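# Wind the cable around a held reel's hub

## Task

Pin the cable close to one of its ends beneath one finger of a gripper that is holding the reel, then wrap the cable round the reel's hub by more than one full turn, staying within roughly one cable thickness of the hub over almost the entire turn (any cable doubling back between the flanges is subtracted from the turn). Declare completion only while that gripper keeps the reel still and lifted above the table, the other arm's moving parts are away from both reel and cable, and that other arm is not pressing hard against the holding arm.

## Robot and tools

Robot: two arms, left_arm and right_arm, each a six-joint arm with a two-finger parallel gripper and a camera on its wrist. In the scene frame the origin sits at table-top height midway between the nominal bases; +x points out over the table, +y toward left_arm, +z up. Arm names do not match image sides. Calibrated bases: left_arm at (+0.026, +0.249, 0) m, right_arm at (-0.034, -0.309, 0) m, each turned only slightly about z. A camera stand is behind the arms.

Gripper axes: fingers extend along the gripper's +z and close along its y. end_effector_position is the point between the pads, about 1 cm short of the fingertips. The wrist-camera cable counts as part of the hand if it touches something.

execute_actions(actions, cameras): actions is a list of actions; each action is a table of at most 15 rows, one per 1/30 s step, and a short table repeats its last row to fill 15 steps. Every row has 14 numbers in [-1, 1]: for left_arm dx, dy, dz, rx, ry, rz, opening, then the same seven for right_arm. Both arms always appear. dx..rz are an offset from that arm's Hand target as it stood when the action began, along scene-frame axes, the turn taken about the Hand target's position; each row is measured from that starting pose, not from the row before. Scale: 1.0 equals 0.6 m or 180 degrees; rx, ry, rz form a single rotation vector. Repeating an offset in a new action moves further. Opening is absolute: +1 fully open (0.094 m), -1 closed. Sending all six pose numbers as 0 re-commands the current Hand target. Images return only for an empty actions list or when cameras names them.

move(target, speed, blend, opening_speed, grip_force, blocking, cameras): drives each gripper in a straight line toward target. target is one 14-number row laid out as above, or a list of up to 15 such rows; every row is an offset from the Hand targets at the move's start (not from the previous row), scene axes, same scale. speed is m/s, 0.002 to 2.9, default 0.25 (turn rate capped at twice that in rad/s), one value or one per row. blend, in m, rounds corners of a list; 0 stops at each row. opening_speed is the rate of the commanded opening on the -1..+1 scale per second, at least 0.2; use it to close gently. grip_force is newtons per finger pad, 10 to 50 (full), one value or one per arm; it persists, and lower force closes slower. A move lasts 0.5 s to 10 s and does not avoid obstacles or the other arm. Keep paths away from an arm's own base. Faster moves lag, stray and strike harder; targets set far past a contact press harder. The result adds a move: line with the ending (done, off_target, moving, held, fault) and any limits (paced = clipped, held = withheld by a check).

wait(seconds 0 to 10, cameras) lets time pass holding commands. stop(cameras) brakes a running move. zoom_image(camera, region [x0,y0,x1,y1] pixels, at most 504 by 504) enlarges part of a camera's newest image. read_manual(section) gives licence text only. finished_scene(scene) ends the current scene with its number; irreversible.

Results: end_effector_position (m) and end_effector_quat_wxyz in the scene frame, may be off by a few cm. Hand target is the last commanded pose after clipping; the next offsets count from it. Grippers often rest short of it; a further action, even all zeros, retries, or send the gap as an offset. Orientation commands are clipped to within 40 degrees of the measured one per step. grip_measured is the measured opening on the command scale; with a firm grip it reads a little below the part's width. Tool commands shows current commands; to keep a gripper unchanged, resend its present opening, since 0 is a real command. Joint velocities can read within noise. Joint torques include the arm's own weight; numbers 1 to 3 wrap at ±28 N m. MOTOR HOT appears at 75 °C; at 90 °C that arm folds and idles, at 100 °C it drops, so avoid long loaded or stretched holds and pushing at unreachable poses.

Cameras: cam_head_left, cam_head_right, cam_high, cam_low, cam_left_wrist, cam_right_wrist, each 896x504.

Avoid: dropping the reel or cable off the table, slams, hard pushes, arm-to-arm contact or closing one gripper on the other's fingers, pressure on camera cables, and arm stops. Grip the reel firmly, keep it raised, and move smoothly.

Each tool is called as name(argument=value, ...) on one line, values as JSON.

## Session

execute_actions(actions=[])

Scene clock: 0.00 s.
left_arm: end_effector_position=(+0.4403, +0.2510, +0.0941) grip_measured=+1.000 end_effector_quat_wxyz=(+0.573, +0.003, +0.819, +0.013) | right_arm: end_effector_position=(+0.3633, -0.3047, +0.0965) grip_measured=+1.000 end_effector_quat_wxyz=(+0.594, +0.005, +0.805, +0.002)
Joint positions: left_arm=[0.052 1.603 0.43 0.823 -0.026 0.016 0.094] | right_arm=[0.005 1.576 0.337 0.939 0.017 0.015 0.094]
Joint velocities: within noise
Joint torques (N m): no reading
Heat: left arm: 32 °C; right arm: 46 °C.
Hand target: left_arm +0.4412, +0.2510, +0.0963; +0.575, +0.003, +0.818, +0.013 | right_arm +0.3654, -0.3045, +0.1013; +0.599, +0.005, +0.801, +0.003
Tool commands: left_gripper/opening=+1.0 right_gripper/opening=+1.0
camera_calibration:
cam_left_wrist: T_world_to_cam=[[0.00950406, -0.999657, -0.0244201, 0.24997], [-0.725097, 0.00992709, -0.688575, 0.417042], [0.688581, 0.0242512, -0.724753, -0.153536], [0, 0, 0, 1]] pos_world=[0.405742, 0.249468, 0.181993]
cam_right_wrist: T_world_to_cam=[[0.0162598, -0.999857, -0.00463336, -0.308553], [-0.649489, -0.00703866, -0.760339, 0.347341], [0.760197, 0.0153723, -0.64951, -0.114032], [0, 0, 0, 1]] pos_world=[0.317298, -0.304311, 0.188602]

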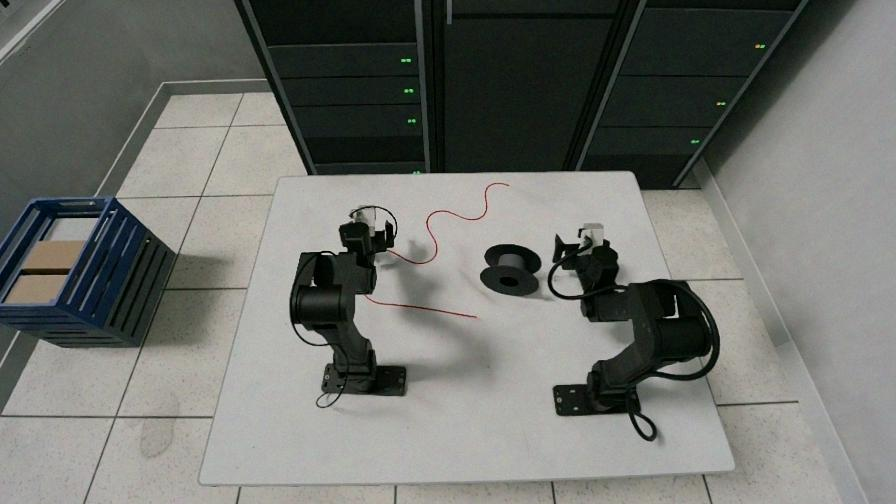

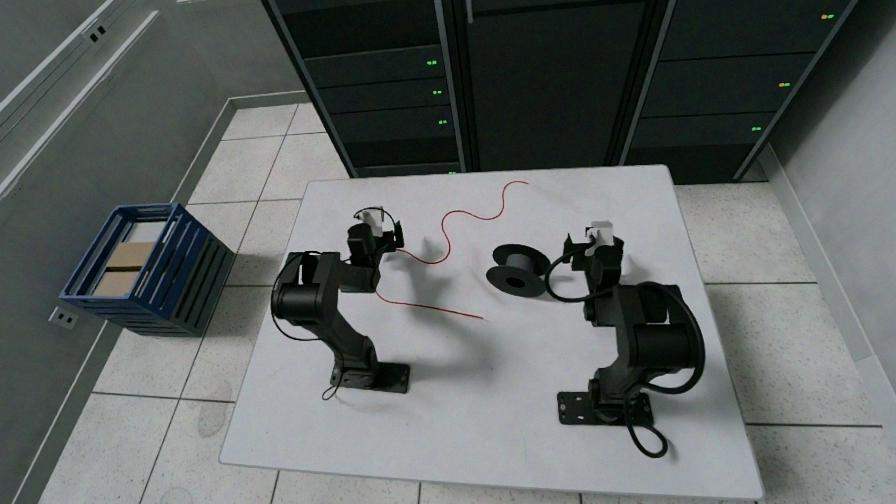

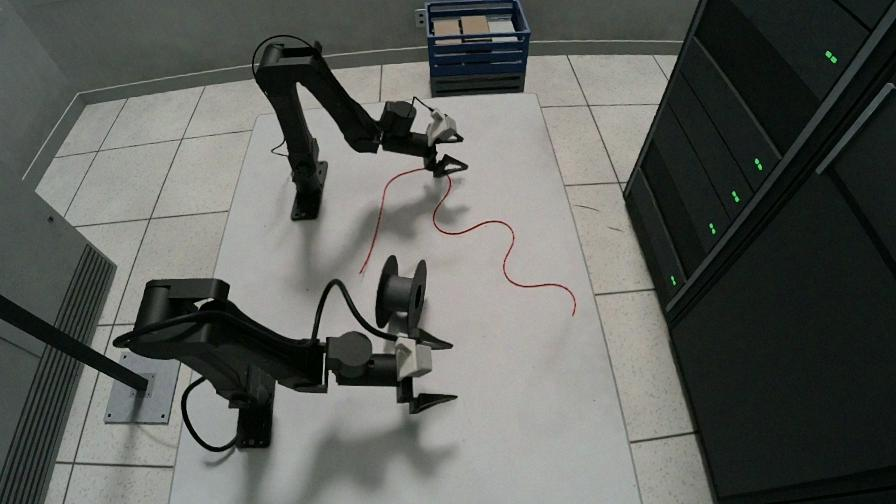

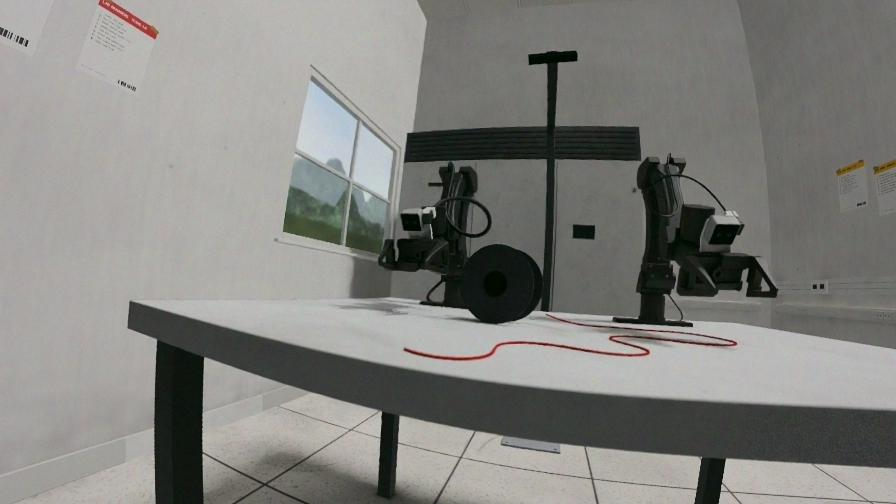

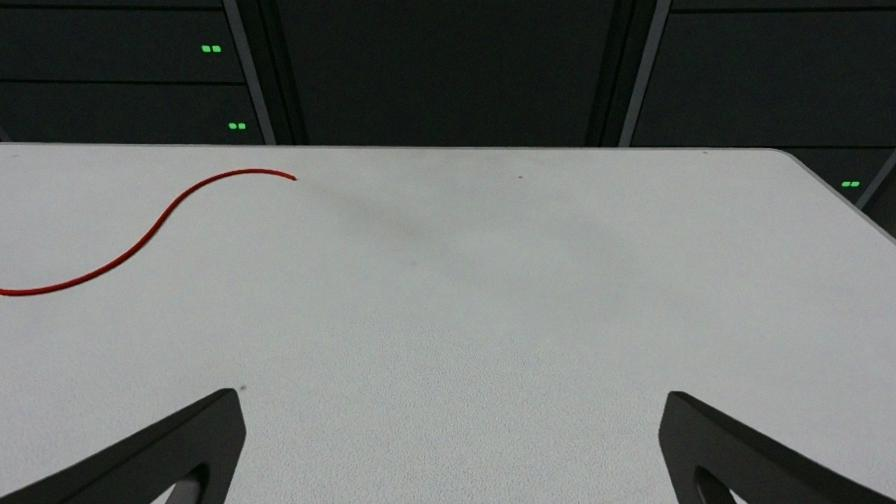

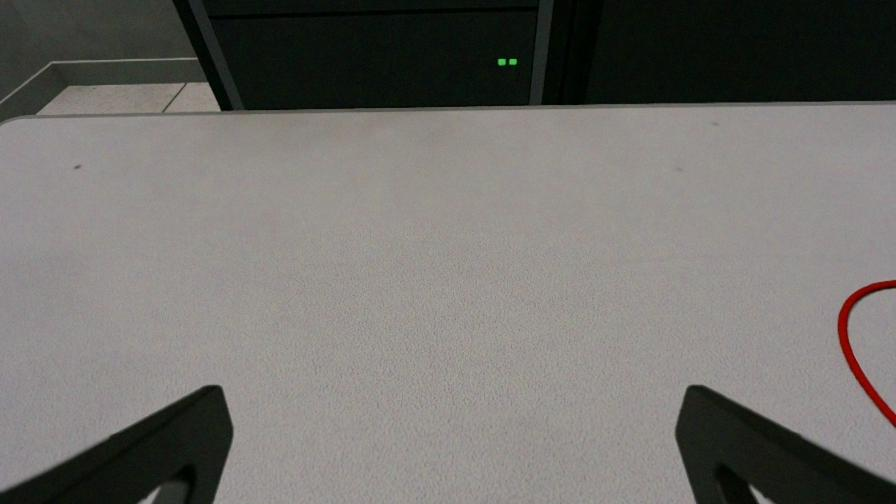

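zoom_image(camera="cam_high", region=[340, 230, 480, 350])

zoom_image(camera="cam_head_left", region=[350, 170, 560, 330])

zoom_image(camera="cam_low", region=[440, 220, 580, 340])

Scaled by 3.600 from the camera's 896x504 image, which has a finer 1280x720 frame.

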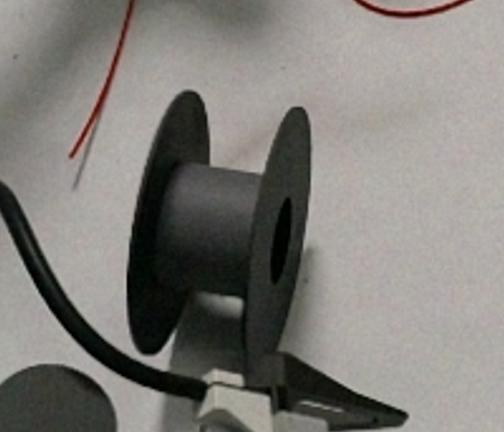

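Scaled by 2.400 from the camera's 896x504 image, which has a finer 1280x720 frame.

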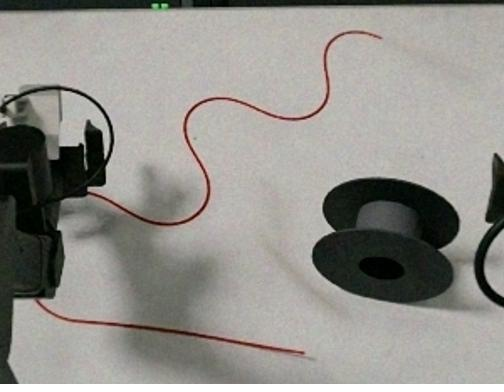

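Scaled by 3.600 from the camera's 896x504 image, which has a finer 1280x720 frame.

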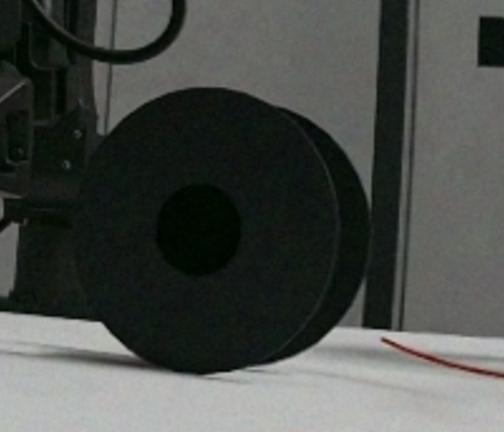

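move(target=[-0.362,-0.2583,0.0395,-0.3012,0.2826,0.2871,-0.2,-0.1173,0.0925,0.0603,-0.053,0.0617,0.4242,0.277], speed=0.25, cameras=["cam_left_wrist","cam_right_wrist","cam_high"])

Scene clock: 289.00 s.
left_arm: end_effector_position=(+0.2220, +0.0986, +0.1125) grip_measured=-0.197 end_effector_quat_wxyz=(+0.072, -0.567, +0.814, -0.104) | right_arm: end_effector_position=(+0.2889, -0.2507, +0.1312) grip_measured=+0.279 end_effector_quat_wxyz=(+0.383, -0.534, +0.689, +0.306)
Joint positions: left_arm=[-0.665 1.248 0.953 -1.039 -0.091 -1.933 0.038] | right_arm=[-0.323 1.768 1.193 -1.119 -1.019 -1.7 0.06]
Joint torques (N m): left_arm=[-0.29 -3.06 10.39 0.32 -0.13 -0.06] | right_arm=[0.4 -6.8 7.75 -0.03 -0.67 -0.12]
Heat: left arm: 41 °C; right arm: 53 °C.
Hand target: left_arm +0.2240, +0.0961, +0.1199; +0.074, -0.569, +0.812, -0.107 | right_arm +0.2950, -0.2489, +0.1374; +0.393, -0.536, +0.680, +0.309
Off the commanded pose: left_arm 0.008 m, 1 deg | right_arm 0.009 m, 2 deg.
move: done
camera_calibration:
cam_left_wrist: T_world_to_cam=[[0.908114, -0.335135, 0.251025, -0.195884], [-0.41487, -0.801279, 0.431085, 0.158151], [0.0566694, -0.495617, -0.86669, 0.221288], [0, 0, 0, 1]] pos_world=[0.230957, 0.17075, 0.172783]
cam_right_wrist: T_world_to_cam=[[0.97512, -0.221277, -0.0133283, -0.334011], [-0.188053, -0.79388, -0.578265, -0.0286431], [0.117375, 0.566384, -0.81574, 0.309928], [0, 0, 0, 1]] pos_world=[0.283936, -0.272186, 0.231806]
Images, in order (width x height): cam_high 896x504, cam_left_wrist 896x504, cam_right_wrist 896x504.

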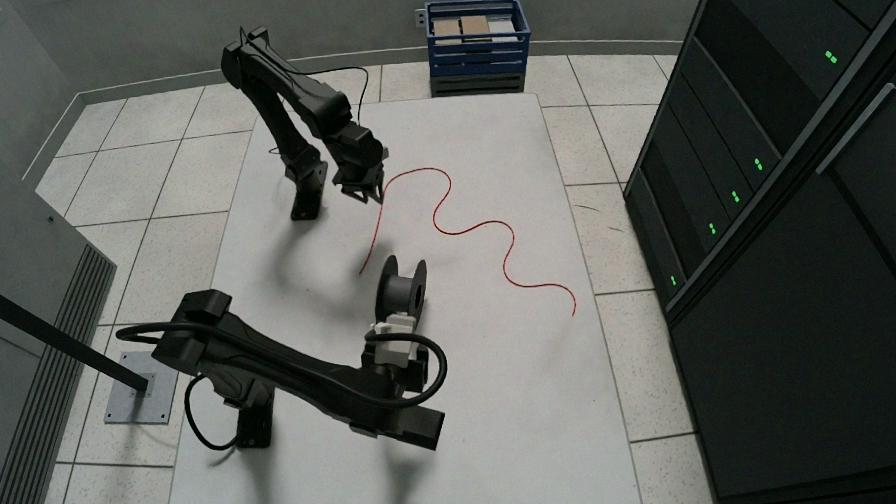

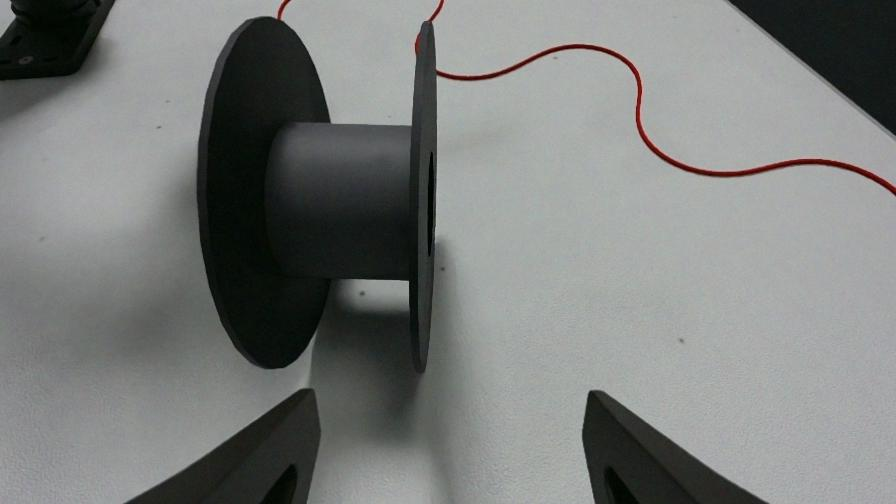

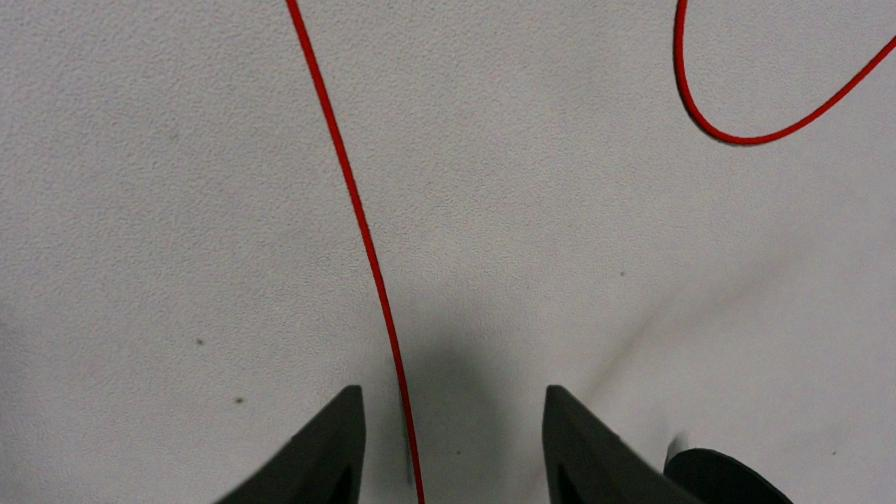

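move(target=[[-0.0071,-0.0234,-0.0437,0,0,0,-0.2,-0.0173,0.0043,0,0,0,0,0.106],[-0.0142,-0.0468,-0.0875,0,0,0,-0.2,0.0072,0.1027,-0.0507,0,0,0,0.106]], speed=0.12, blend=[0.004,0], cameras=["cam_left_wrist","cam_right_wrist"])

Scene clock: 377.67 s.
left_arm: end_effector_position=(+0.2179, +0.0626, +0.0745) grip_measured=-0.197 end_effector_quat_wxyz=(+0.068, -0.566, +0.812, -0.120) | right_arm: end_effector_position=(+0.3021, -0.1906, +0.0985) grip_measured=+0.108 end_effector_quat_wxyz=(+0.381, -0.534, +0.689, +0.308)
Joint positions: left_arm=[-0.786 1.337 0.859 -0.837 -0.108 -2.052 0.038] | right_arm=[-0.119 1.744 1.02 -0.648 -1.011 -1.317 0.052]
Joint torques (N m): left_arm=[-0.38 -3.63 5.75 0.48 -0.25 -0.08] | right_arm=[0.27 -10.56 4.78 0.72 -0.64 0.04]
Heat: left arm: 34 °C; right arm: 44 °C.
Hand target: left_arm +0.2155, +0.0680, +0.0675; +0.074, -0.569, +0.812, -0.107 | right_arm +0.2993, -0.1873, +0.1071; +0.393, -0.536, +0.680, +0.309
Off the commanded pose: left_arm 0.009 m, 2 deg | right_arm 0.010 m, 2 deg.
move: done; blend cut to 0 m at target 1
camera_calibration:
cam_left_wrist: T_world_to_cam=[[0.904016, -0.329706, 0.272118, -0.195746], [-0.422435, -0.786635, 0.450282, 0.143258], [0.0655975, -0.522014, -0.85041, 0.16926], [0, 0, 0, 1]] pos_world=[0.226372, 0.13651, 0.1327]
cam_right_wrist: T_world_to_cam=[[0.975796, -0.218014, -0.017081, -0.333199], [-0.187607, -0.794439, -0.577643, 0.0022876], [0.112365, 0.566866, -0.816111, 0.24921], [0, 0, 0, 1]] pos_world=[0.297561, -0.212094, 0.199013]
Images, in order (width x height): cam_left_wrist 896x504, cam_right_wrist 896x504.

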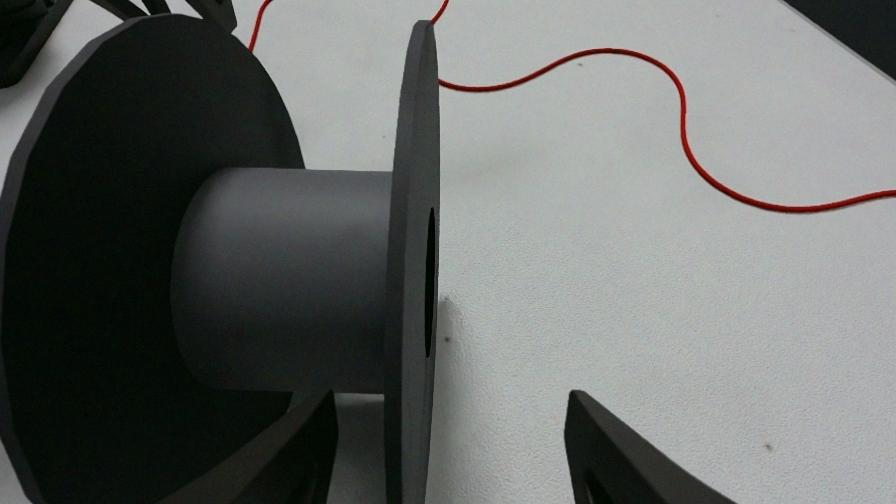

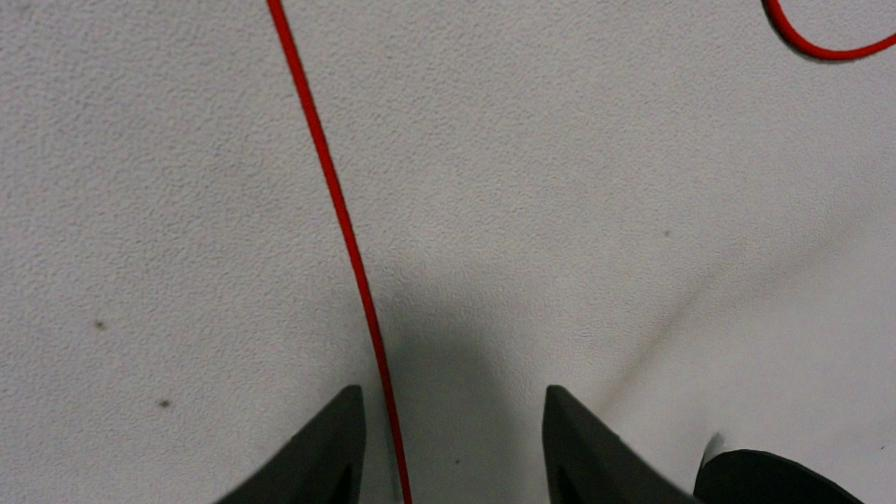

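execute_actions(actions=[], cameras=["cam_high","cam_head_left"])

zoom_image(camera="cam_high", region=[320, 130, 460, 330])

zoom_image(camera="cam_head_left", region=[360, 220, 560, 360])

Scene clock: 399.00 s.
left_arm: end_effector_position=(+0.2179, +0.0626, +0.0745) grip_measured=-0.197 end_effector_quat_wxyz=(+0.068, -0.566, +0.812, -0.120) | right_arm: end_effector_position=(+0.3022, -0.1906, +0.0985) grip_measured=+0.108 end_effector_quat_wxyz=(+0.381, -0.534, +0.689, +0.308)
Joint positions: left_arm=[-0.786 1.337 0.859 -0.837 -0.108 -2.052 0.038] | right_arm=[-0.119 1.744 1.02 -0.647 -1.011 -1.317 0.052]
Joint velocities: within noise
Joint torques (N m): left_arm=[-0.31 -3.71 5.52 0.51 -0.23 -0.07] | right_arm=[0.27 -10.59 4.78 0.73 -0.63 0.05]
Heat: left arm: 34 °C; right arm: 43 °C.
Hand target: left_arm +0.2155, +0.0680, +0.0675; +0.074, -0.569, +0.812, -0.107 | right_arm +0.2993, -0.1873, +0.1071; +0.393, -0.536, +0.680, +0.309
Tool commands: left_gripper/opening=-0.2 right_gripper/opening=+0.106
Off the commanded pose: left_arm 0.009 m, 2 deg | right_arm 0.010 m, 2 deg.
Images, in order (width x height): cam_head_left 896x504, cam_high 896x504.

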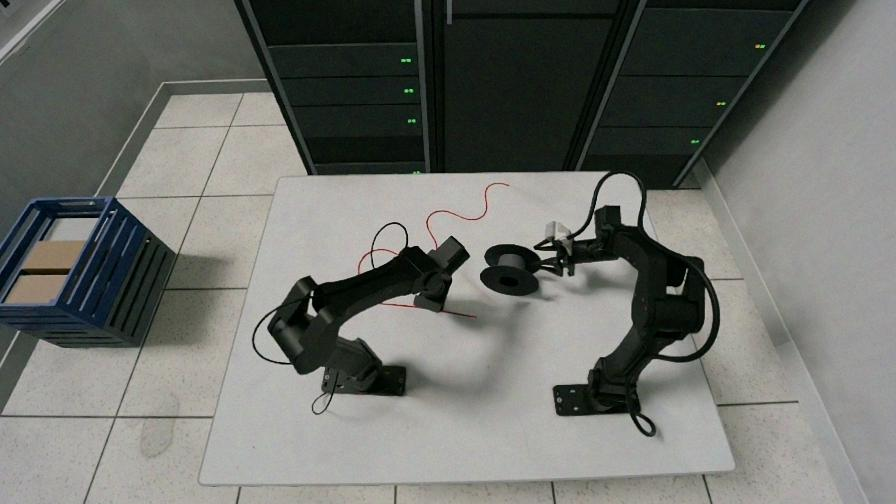

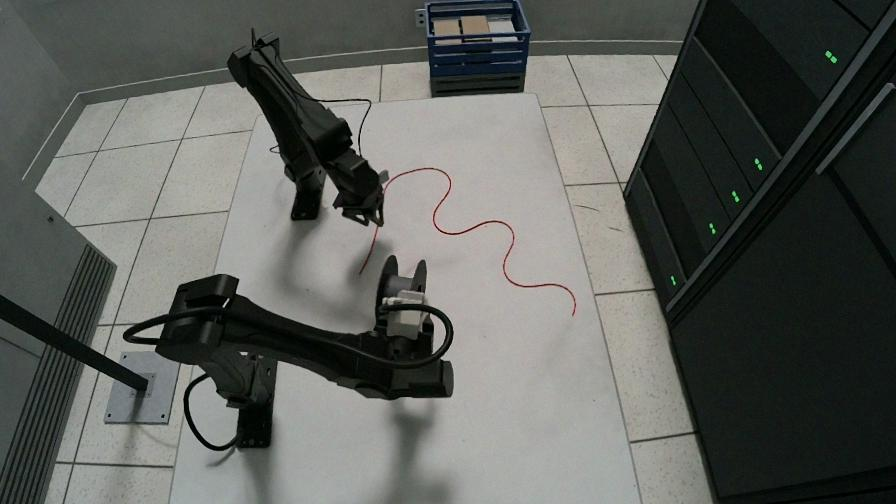

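Scaled by 2.520 from the camera's 896x504 image, which has a finer 1280x720 frame.

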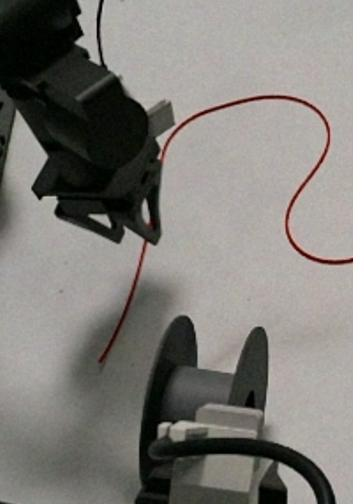

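Scaled by 2.520 from the camera's 896x504 image, which has a finer 1280x720 frame.

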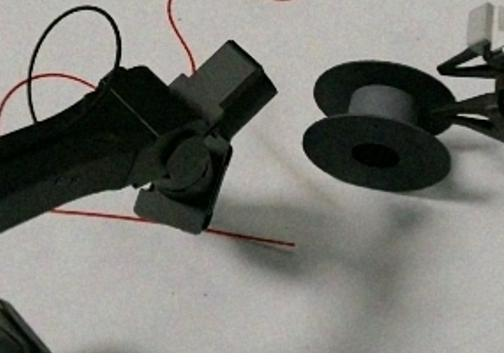

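move(target=[[-0.0083,0.0493,0.0,0,0,0,0.0,-0.0145,0.0039,0,0,0,0,0.106],[-0.0083,0.0493,-0.075,0,0,0,0.0,-0.0145,0.0039,0,0,0,0,0.106]], speed=0.1, cameras=["cam_left_wrist","cam_right_wrist"])

Scene clock: 451.43 s.
left_arm: end_effector_position=(+0.2132, +0.0920, +0.0283) grip_measured=-0.003 end_effector_quat_wxyz=(+0.073, -0.571, +0.809, -0.118) | right_arm: end_effector_position=(+0.2939, -0.1892, +0.0988) grip_measured=+0.108 end_effector_quat_wxyz=(+0.381, -0.533, +0.690, +0.307)
Joint positions: left_arm=[-0.715 1.301 0.638 -0.648 -0.1 -1.991 0.047] | right_arm=[-0.117 1.71 0.98 -0.633 -1.009 -1.308 0.052]
Joint torques (N m): left_arm=[0.47 -3.17 5.49 0.54 -0.11 0.17] | right_arm=[0.53 -10.18 4.77 0.73 -0.64 0.04]
Heat: left arm: 33 °C; right arm: 42 °C.
Hand target: left_arm +0.2105, +0.0975, +0.0225; +0.074, -0.569, +0.812, -0.107 | right_arm +0.2906, -0.1850, +0.1070; +0.393, -0.536, +0.680, +0.309
Off the commanded pose: left_arm 0.009 m, 1 deg | right_arm 0.010 m, 2 deg.
move: done
camera_calibration:
cam_left_wrist: T_world_to_cam=[[0.906495, -0.32114, 0.27411, -0.170612], [-0.415419, -0.794416, 0.443092, 0.184693], [0.0754625, -0.51553, -0.853542, 0.143129], [0, 0, 0, 1]] pos_world=[0.220583, 0.16572, 0.0870973]
cam_right_wrist: T_world_to_cam=[[0.975029, -0.221449, -0.0166769, -0.325359], [-0.190168, -0.793793, -0.577693, 0.00296403], [0.114692, 0.566439, -0.816084, 0.248904], [0, 0, 0, 1]] pos_world=[0.289251, -0.210686, 0.199413]
Images, in order (width x height): cam_left_wrist 896x504, cam_right_wrist 896x504.

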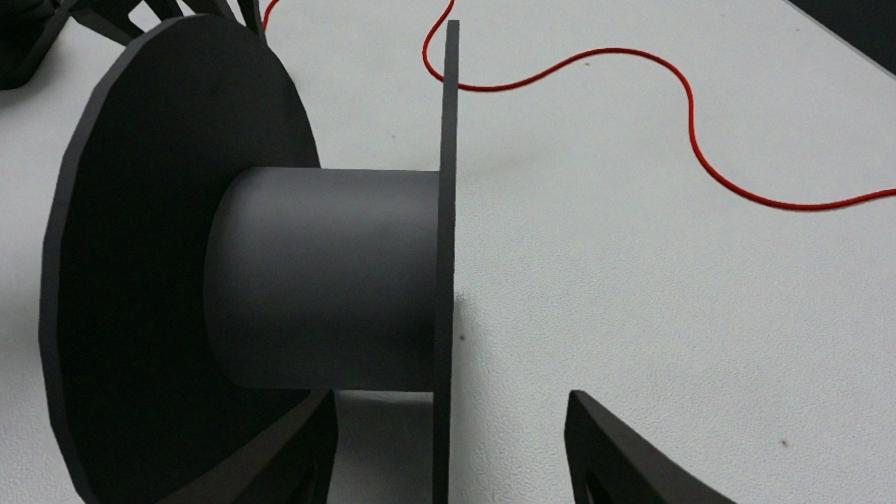

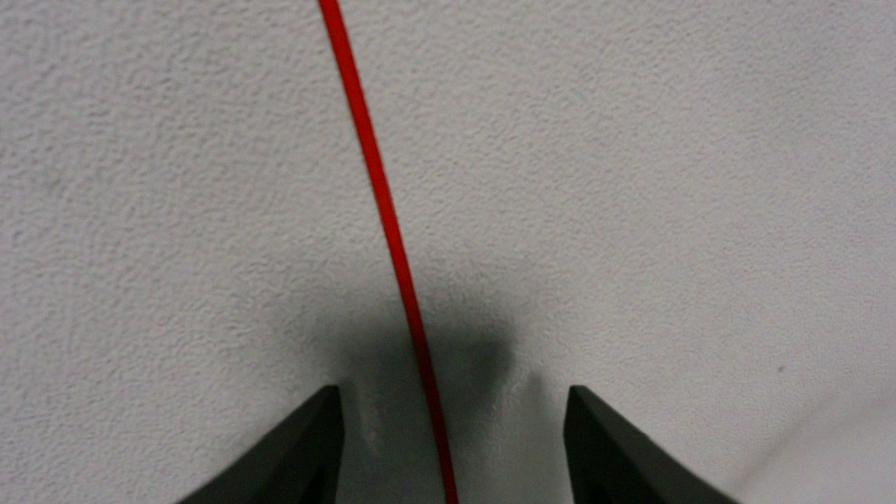

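move(target=[[0,0,-0.007,0,0,0,0.0,0,0,0,0,0,0,0.106],[0,0,-0.007,0,0,0,-1,0,0,0,0,0,0,0.106]], speed=0.03, cameras=["cam_right_wrist"])

Scene clock: 460.30 s.
left_arm: end_effector_position=(+0.2139, +0.0913, +0.0251) grip_measured=-0.991 end_effector_quat_wxyz=(+0.073, -0.571, +0.809, -0.120) | right_arm: end_effector_position=(+0.2939, -0.1892, +0.0988) grip_measured=+0.108 end_effector_quat_wxyz=(+0.381, -0.533, +0.690, +0.307)
Joint positions: left_arm=[-0.715 1.309 0.628 -0.627 -0.1 -1.991 0] | right_arm=[-0.117 1.71 0.98 -0.633 -1.009 -1.308 0.052]
Joint torques (N m): left_arm=[0.44 -2.95 5.37 0.56 -0.15 0.12] | right_arm=[0.51 -10.19 4.78 0.74 -0.64 0.04]
Heat: left arm: 33 °C; right arm: 41 °C.
Hand target: left_arm +0.2105, +0.0975, +0.0183; +0.074, -0.569, +0.812, -0.107 | right_arm +0.2906, -0.1850, +0.1070; +0.393, -0.536, +0.680, +0.309
Off the commanded pose: left_arm 0.010 m, 1 deg | right_arm 0.010 m, 2 deg.
move: done
camera_calibration:
cam_right_wrist: T_world_to_cam=[[0.975029, -0.221449, -0.0166769, -0.325359], [-0.190168, -0.793793, -0.577693, 0.00296403], [0.114692, 0.566439, -0.816084, 0.248904], [0, 0, 0, 1]] pos_world=[0.289251, -0.210686, 0.199413]
Images, in order (width x height): cam_right_wrist 896x504.

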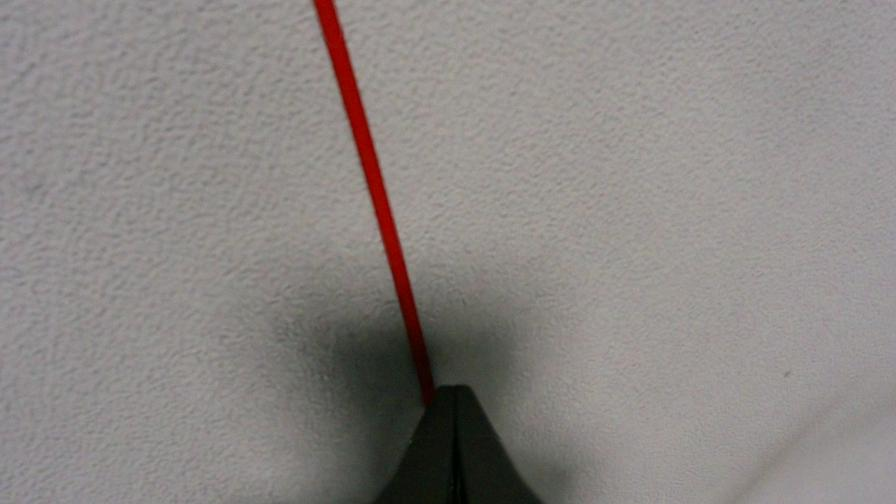

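move(target=[0,0,0.06,0,0,0,-1,0,0,0,0,0,0,0.106], speed=0.1, cameras=["cam_right_wrist"])

Scene clock: 469.33 s.
left_arm: end_effector_position=(+0.2065, +0.0986, +0.0455) grip_measured=-0.991 end_effector_quat_wxyz=(+0.070, -0.571, +0.812, -0.100) | right_arm: end_effector_position=(+0.2939, -0.1892, +0.0988) grip_measured=+0.108 end_effector_quat_wxyz=(+0.381, -0.533, +0.690, +0.307)
Joint positions: left_arm=[-0.715 1.264 0.696 -0.779 -0.1 -1.991 0] | right_arm=[-0.117 1.71 0.98 -0.633 -1.009 -1.308 0.052]
Joint torques (N m): left_arm=[0.54 -4.25 9.66 0.34 -0.13 0.16] | right_arm=[0.5 -10.21 4.72 0.74 -0.63 0.04]
Heat: left arm: 33 °C; right arm: 41 °C.
Hand target: left_arm +0.2104, +0.0976, +0.0542; +0.074, -0.569, +0.812, -0.107 | right_arm +0.2906, -0.1850, +0.1070; +0.393, -0.536, +0.680, +0.309
Off the commanded pose: left_arm 0.010 m, 1 deg | right_arm 0.010 m, 2 deg.
move: done
camera_calibration:
cam_right_wrist: T_world_to_cam=[[0.975029, -0.221449, -0.0166769, -0.325359], [-0.190168, -0.793793, -0.577693, 0.00296403], [0.114692, 0.566439, -0.816084, 0.248904], [0, 0, 0, 1]] pos_world=[0.289251, -0.210686, 0.199413]
Images, in order (width x height): cam_right_wrist 896x504.

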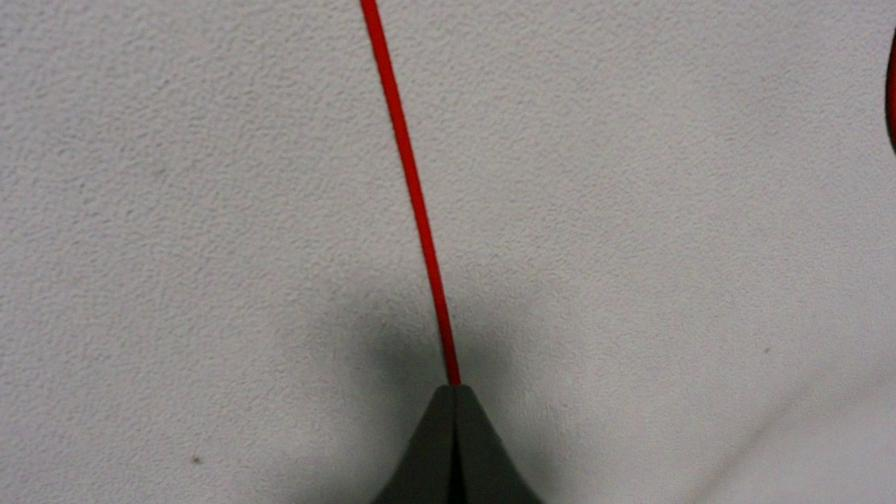

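move(target=[[0,0,-0.045,0,0,0,-0.6,0,0,0,0,0,0,0.106],[0.002,-0.004,-0.072,0,0,0,-0.6,0,0,0,0,0,0,0.106]], speed=0.05, cameras=["cam_right_wrist"])

Scene clock: 482.43 s.
left_arm: end_effector_position=(+0.2154, +0.0899, +0.0173) grip_measured=-0.603 end_effector_quat_wxyz=(+0.073, -0.570, +0.810, -0.118) | right_arm: end_effector_position=(+0.2939, -0.1892, +0.0988) grip_measured=+0.108 end_effector_quat_wxyz=(+0.381, -0.533, +0.690, +0.307)
Joint positions: left_arm=[-0.715 1.338 0.615 -0.587 -0.1 -1.99 0.019] | right_arm=[-0.117 1.71 0.98 -0.633 -1.009 -1.308 0.052]
Joint torques (N m): left_arm=[0.03 -3.38 5.19 0.53 -0.13 0.06] | right_arm=[0.5 -10.19 4.75 0.73 -0.65 0.05]
Heat: left arm: 33 °C; right arm: 41 °C.
Hand target: left_arm +0.2117, +0.0952, +0.0111; +0.074, -0.569, +0.812, -0.107 | right_arm +0.2906, -0.1850, +0.1070; +0.393, -0.536, +0.680, +0.309
Off the commanded pose: left_arm 0.009 m, 1 deg | right_arm 0.010 m, 2 deg.
move: done
camera_calibration:
cam_right_wrist: T_world_to_cam=[[0.975029, -0.221449, -0.0166769, -0.325359], [-0.190168, -0.793793, -0.577693, 0.00296403], [0.114692, 0.566439, -0.816084, 0.248904], [0, 0, 0, 1]] pos_world=[0.289251, -0.210686, 0.199413]
Images, in order (width x height): cam_right_wrist 896x504.

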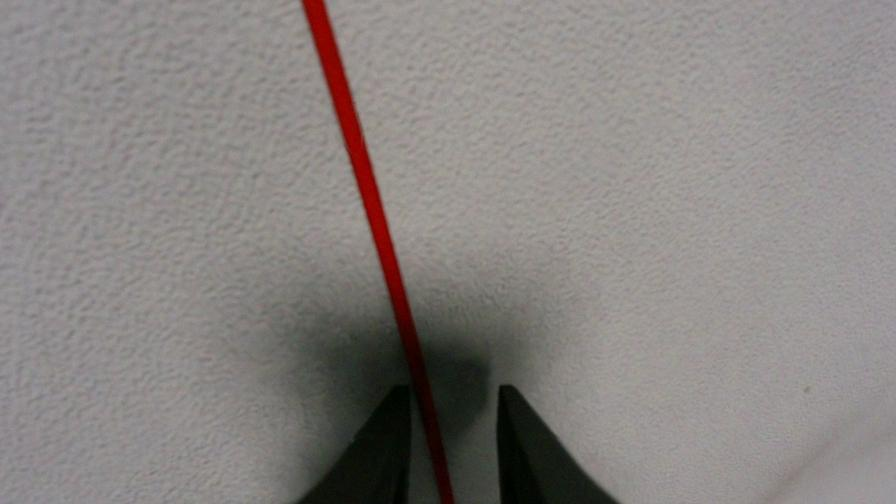

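move(target=[[0,0,-0.006,0,0,0,-0.6,0,0,0,0,0,0,0.106],[0,0,-0.006,0,0,0,-1,0,0,0,0,0,0,0.106],[0,0,0.06,0,0,0,-1,0,0,0,0,0,0,0.106]], speed=0.05, cameras=["cam_right_wrist"])

Scene clock: 493.83 s.
left_arm: end_effector_position=(+0.2073, +0.0978, +0.0372) grip_measured=-0.981 end_effector_quat_wxyz=(+0.069, -0.571, +0.812, -0.098) | right_arm: end_effector_position=(+0.2939, -0.1892, +0.0988) grip_measured=+0.108 end_effector_quat_wxyz=(+0.381, -0.533, +0.690, +0.307)
Joint positions: left_arm=[-0.715 1.288 0.678 -0.742 -0.1 -1.99 0.001] | right_arm=[-0.117 1.71 0.98 -0.633 -1.009 -1.308 0.052]
Joint torques (N m): left_arm=[0.03 -4.9 9.58 0.33 -0.12 0.02] | right_arm=[0.5 -10.17 4.75 0.74 -0.64 0.04]
Heat: left arm: 33 °C; right arm: 40 °C.
Hand target: left_arm +0.2117, +0.0952, +0.0470; +0.074, -0.569, +0.812, -0.107 | right_arm +0.2906, -0.1850, +0.1070; +0.393, -0.536, +0.680, +0.309
Off the commanded pose: left_arm 0.011 m, 1 deg | right_arm 0.010 m, 2 deg.
move: off_target (left_arm); target 2's new opening was sent with left_arm's hand 0.011 m and 2 deg from that target
camera_calibration:
cam_right_wrist: T_world_to_cam=[[0.975029, -0.221449, -0.0166769, -0.325359], [-0.190168, -0.793793, -0.577693, 0.00296403], [0.114692, 0.566439, -0.816084, 0.248904], [0, 0, 0, 1]] pos_world=[0.289251, -0.210686, 0.199413]
Images, in order (width x height): cam_right_wrist 896x504.

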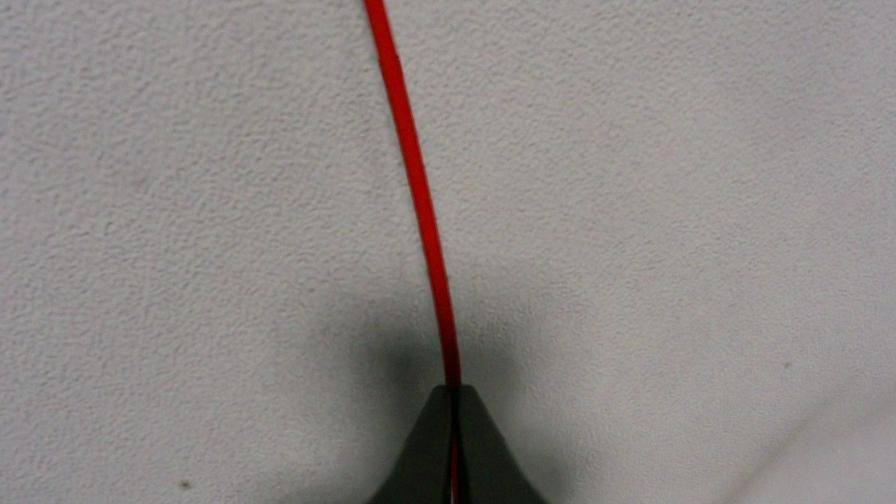

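move(target=[[0.0138,-0.1087,0.3483,0.0747,-0.2209,-0.0947,-1,0,0,0,0,0,0,0.106],[0.1755,-0.3157,0.3933,0.1493,-0.4417,-0.1893,-1,0,0,0,0,0,0,0.106]], speed=0.25, blend=[0.05,0], cameras=["cam_left_wrist","cam_high","cam_head_left"])

Scene clock: 558.20 s.
left_arm: end_effector_position=(+0.3151, -0.0949, +0.2952) grip_measured=-0.981 end_effector_quat_wxyz=(+0.650, -0.111, +0.693, -0.292) | right_arm: end_effector_position=(+0.2939, -0.1892, +0.0988) grip_measured=+0.108 end_effector_quat_wxyz=(+0.381, -0.533, +0.690, +0.307)
Joint positions: left_arm=[-1.143 1.546 0.932 0.641 -0.941 -0.559 0.001] | right_arm=[-0.117 1.71 0.98 -0.633 -1.009 -1.308 0.052]
Joint torques (N m): left_arm=[0.58 -5.86 6 1.34 0.01 0.13] | right_arm=[0.53 -10.18 4.74 0.74 -0.63 0.04]
Heat: left arm: 36 °C; right arm: 39 °C.
Hand target: left_arm +0.3170, -0.0942, +0.2830; +0.650, -0.101, +0.700, -0.279 | right_arm +0.2906, -0.1850, +0.1070; +0.393, -0.536, +0.680, +0.309
Off the commanded pose: left_arm 0.012 m, 2 deg | right_arm 0.010 m, 2 deg.
move: off_target (left_arm)
camera_calibration:
cam_left_wrist: T_world_to_cam=[[-0.225915, -0.804913, 0.548706, -0.16627], [-0.546269, -0.361694, -0.755492, 0.396348], [0.806568, -0.470418, -0.357986, -0.105527], [0, 0, 0, 1]] pos_world=[0.264065, -0.0401175, 0.352894]
Images, in order (width x height): cam_head_left 896x504, cam_high 896x504, cam_left_wrist 896x504.

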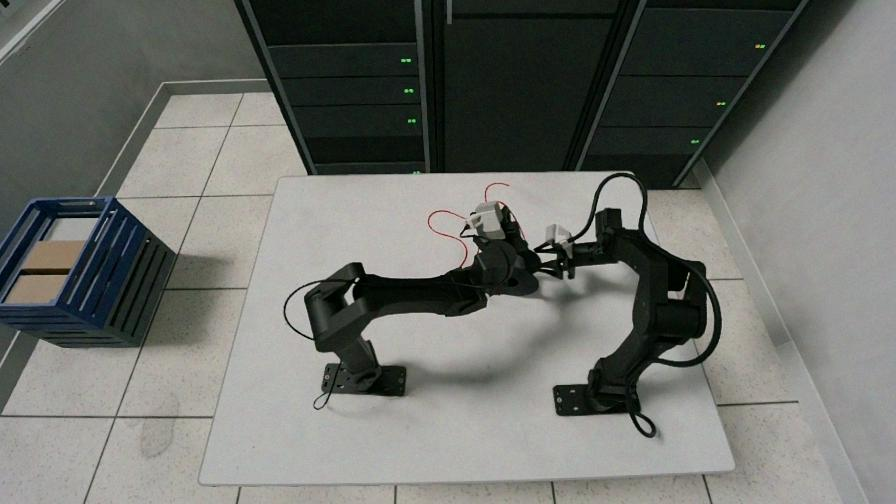

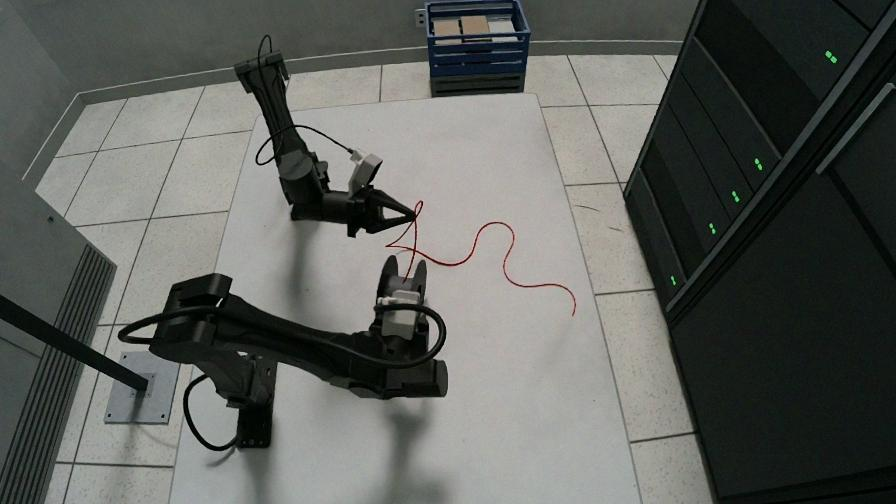

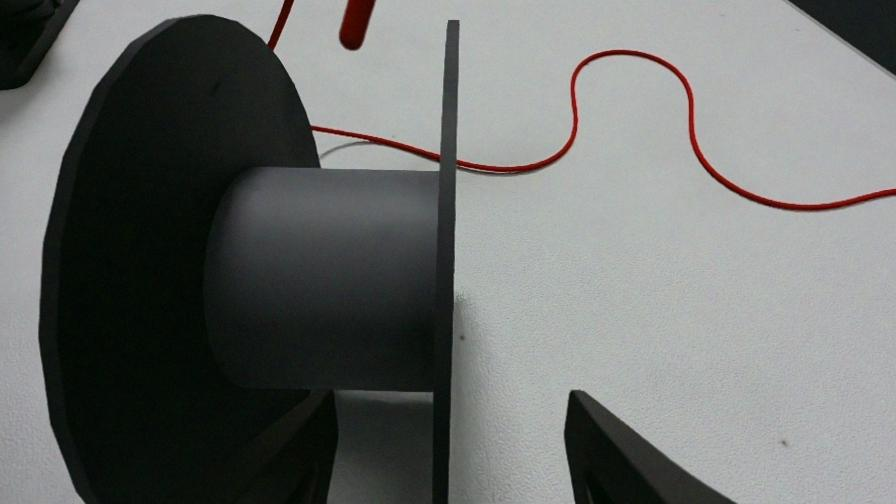

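move(target=[-0.0155,-0.058,-0.1333,0,0,0,-1,0,0,0,0,0,0,0.106], speed=0.08, cameras=["cam_left_wrist","cam_low"])

Scene clock: 576.10 s.
left_arm: end_effector_position=(+0.3095, -0.1309, +0.2142) grip_measured=-0.981 end_effector_quat_wxyz=(+0.650, -0.111, +0.693, -0.292) | right_arm: end_effector_position=(+0.2939, -0.1893, +0.0986) grip_measured=+0.108 end_effector_quat_wxyz=(+0.381, -0.533, +0.690, +0.306)
Joint positions: left_arm=[-1.194 1.833 0.885 0.976 -0.991 -0.558 0.001] | right_arm=[-0.117 1.71 0.98 -0.633 -1.008 -1.308 0.052]
Joint torques (N m): left_arm=[-0.23 -7.62 5.11 1.27 -0.1 0.18] | right_arm=[0.51 -10.19 4.78 0.74 -0.65 0.03]
Heat: left arm: 34 °C; right arm: 38 °C.
Hand target: left_arm +0.3077, -0.1290, +0.2030; +0.650, -0.101, +0.699, -0.279 | right_arm +0.2906, -0.1850, +0.1070; +0.393, -0.536, +0.680, +0.309
Off the commanded pose: left_arm 0.011 m, 2 deg | right_arm 0.010 m, 2 deg.
move: off_target (left_arm)
camera_calibration:
cam_left_wrist: T_world_to_cam=[[-0.226636, -0.804523, 0.548979, -0.151801], [-0.547414, -0.360981, -0.755004, 0.319435], [0.80559, -0.47163, -0.358596, -0.14673], [0, 0, 0, 1]] pos_world=[0.258664, -0.0760194, 0.271893]
Images, in order (width x height): cam_low 896x504, cam_left_wrist 896x504.

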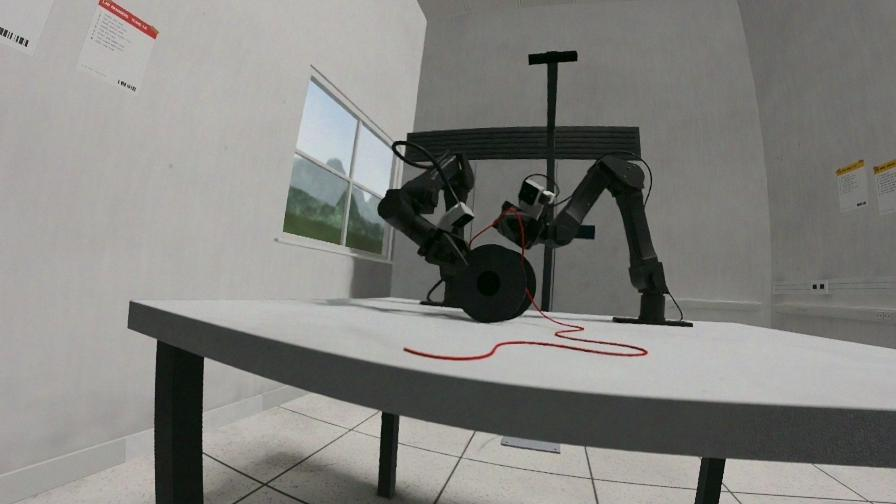

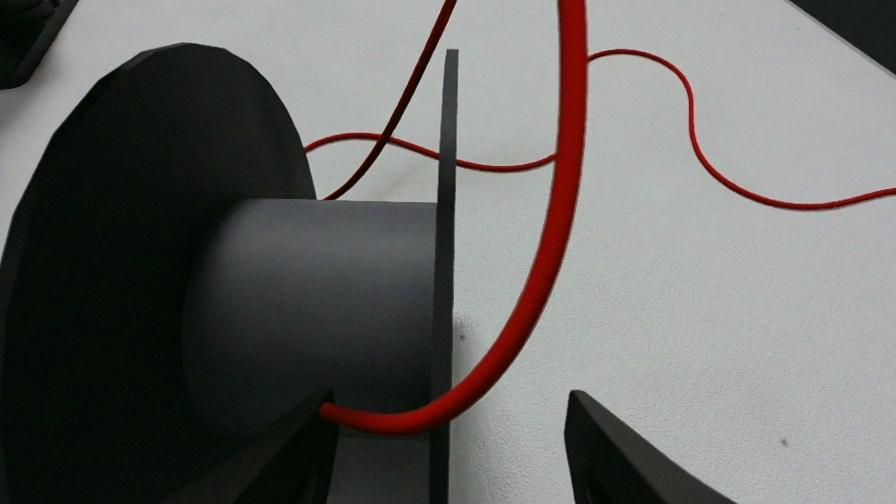

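move(target=[0.0155,0.058,0.1333,0,0,0,-1,0,0,0,0,0,0,0.106], speed=0.12, cameras=["cam_left_wrist","cam_right_wrist"])

Scene clock: 600.90 s.
left_arm: end_effector_position=(+0.3158, -0.0944, +0.2685) grip_measured=-0.981 end_effector_quat_wxyz=(+0.648, -0.094, +0.706, -0.270) | right_arm: end_effector_position=(+0.2939, -0.1893, +0.0986) grip_measured=+0.108 end_effector_quat_wxyz=(+0.381, -0.533, +0.690, +0.306)
Joint positions: left_arm=[-1.141 1.575 0.885 0.666 -0.941 -0.547 0.001] | right_arm=[-0.117 1.71 0.98 -0.633 -1.008 -1.308 0.052]
Joint torques (N m): left_arm=[0.44 -8.55 10.1 1.12 -0.02 0.01] | right_arm=[0.53 -10.18 4.77 0.74 -0.65 0.04]
Heat: left arm: 34 °C; right arm: 38 °C.
Hand target: left_arm +0.3170, -0.0942, +0.2830; +0.650, -0.101, +0.700, -0.279 | right_arm +0.2906, -0.1850, +0.1070; +0.393, -0.536, +0.680, +0.309
Off the commanded pose: left_arm 0.015 m, 2 deg | right_arm 0.010 m, 2 deg.
move: off_target (left_arm)
camera_calibration:
cam_left_wrist: T_world_to_cam=[[-0.216521, -0.836535, 0.503317, -0.144781], [-0.557503, -0.317275, -0.767155, 0.387673], [0.801442, -0.446706, -0.397674, -0.100917], [0, 0, 0, 1]] pos_world=[0.26566, -0.0431959, 0.330144]
cam_right_wrist: T_world_to_cam=[[0.974965, -0.221736, -0.0165983, -0.325418], [-0.190488, -0.794396, -0.576757, 0.00263409], [0.114702, 0.56548, -0.816747, 0.248667], [0, 0, 0, 1]] pos_world=[0.289251, -0.210681, 0.199215]
Images, in order (width x height): cam_left_wrist 896x504, cam_right_wrist 896x504.

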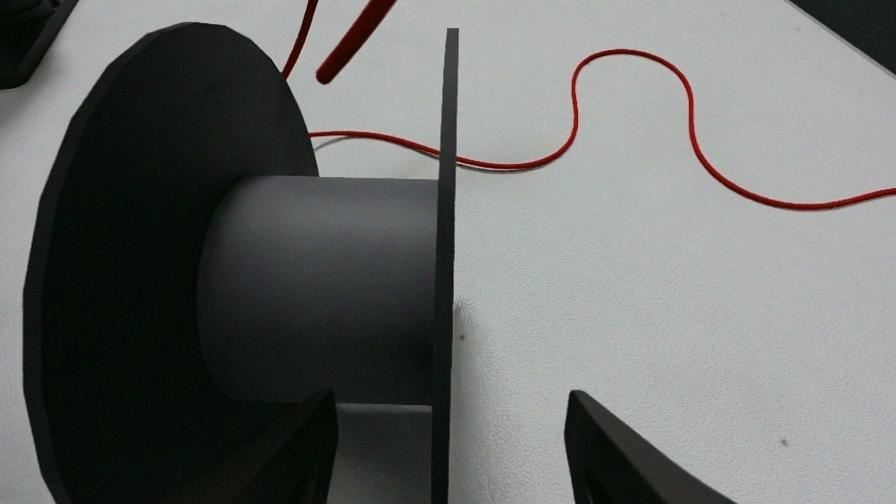

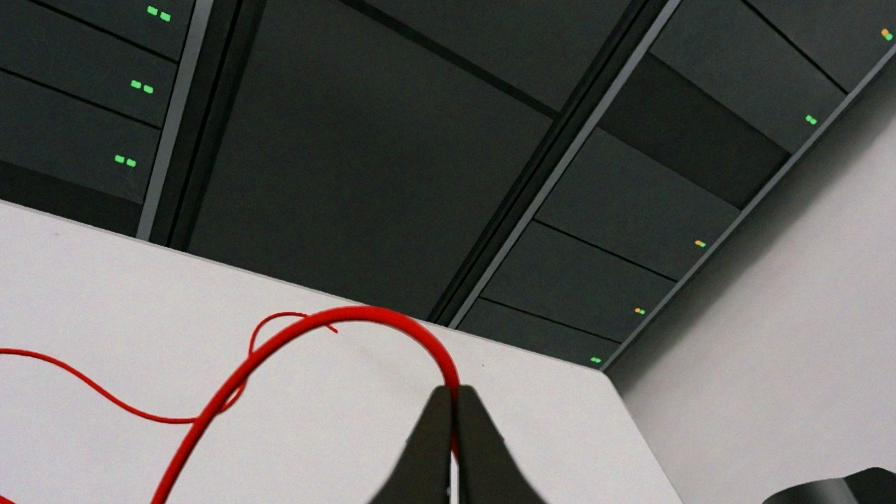

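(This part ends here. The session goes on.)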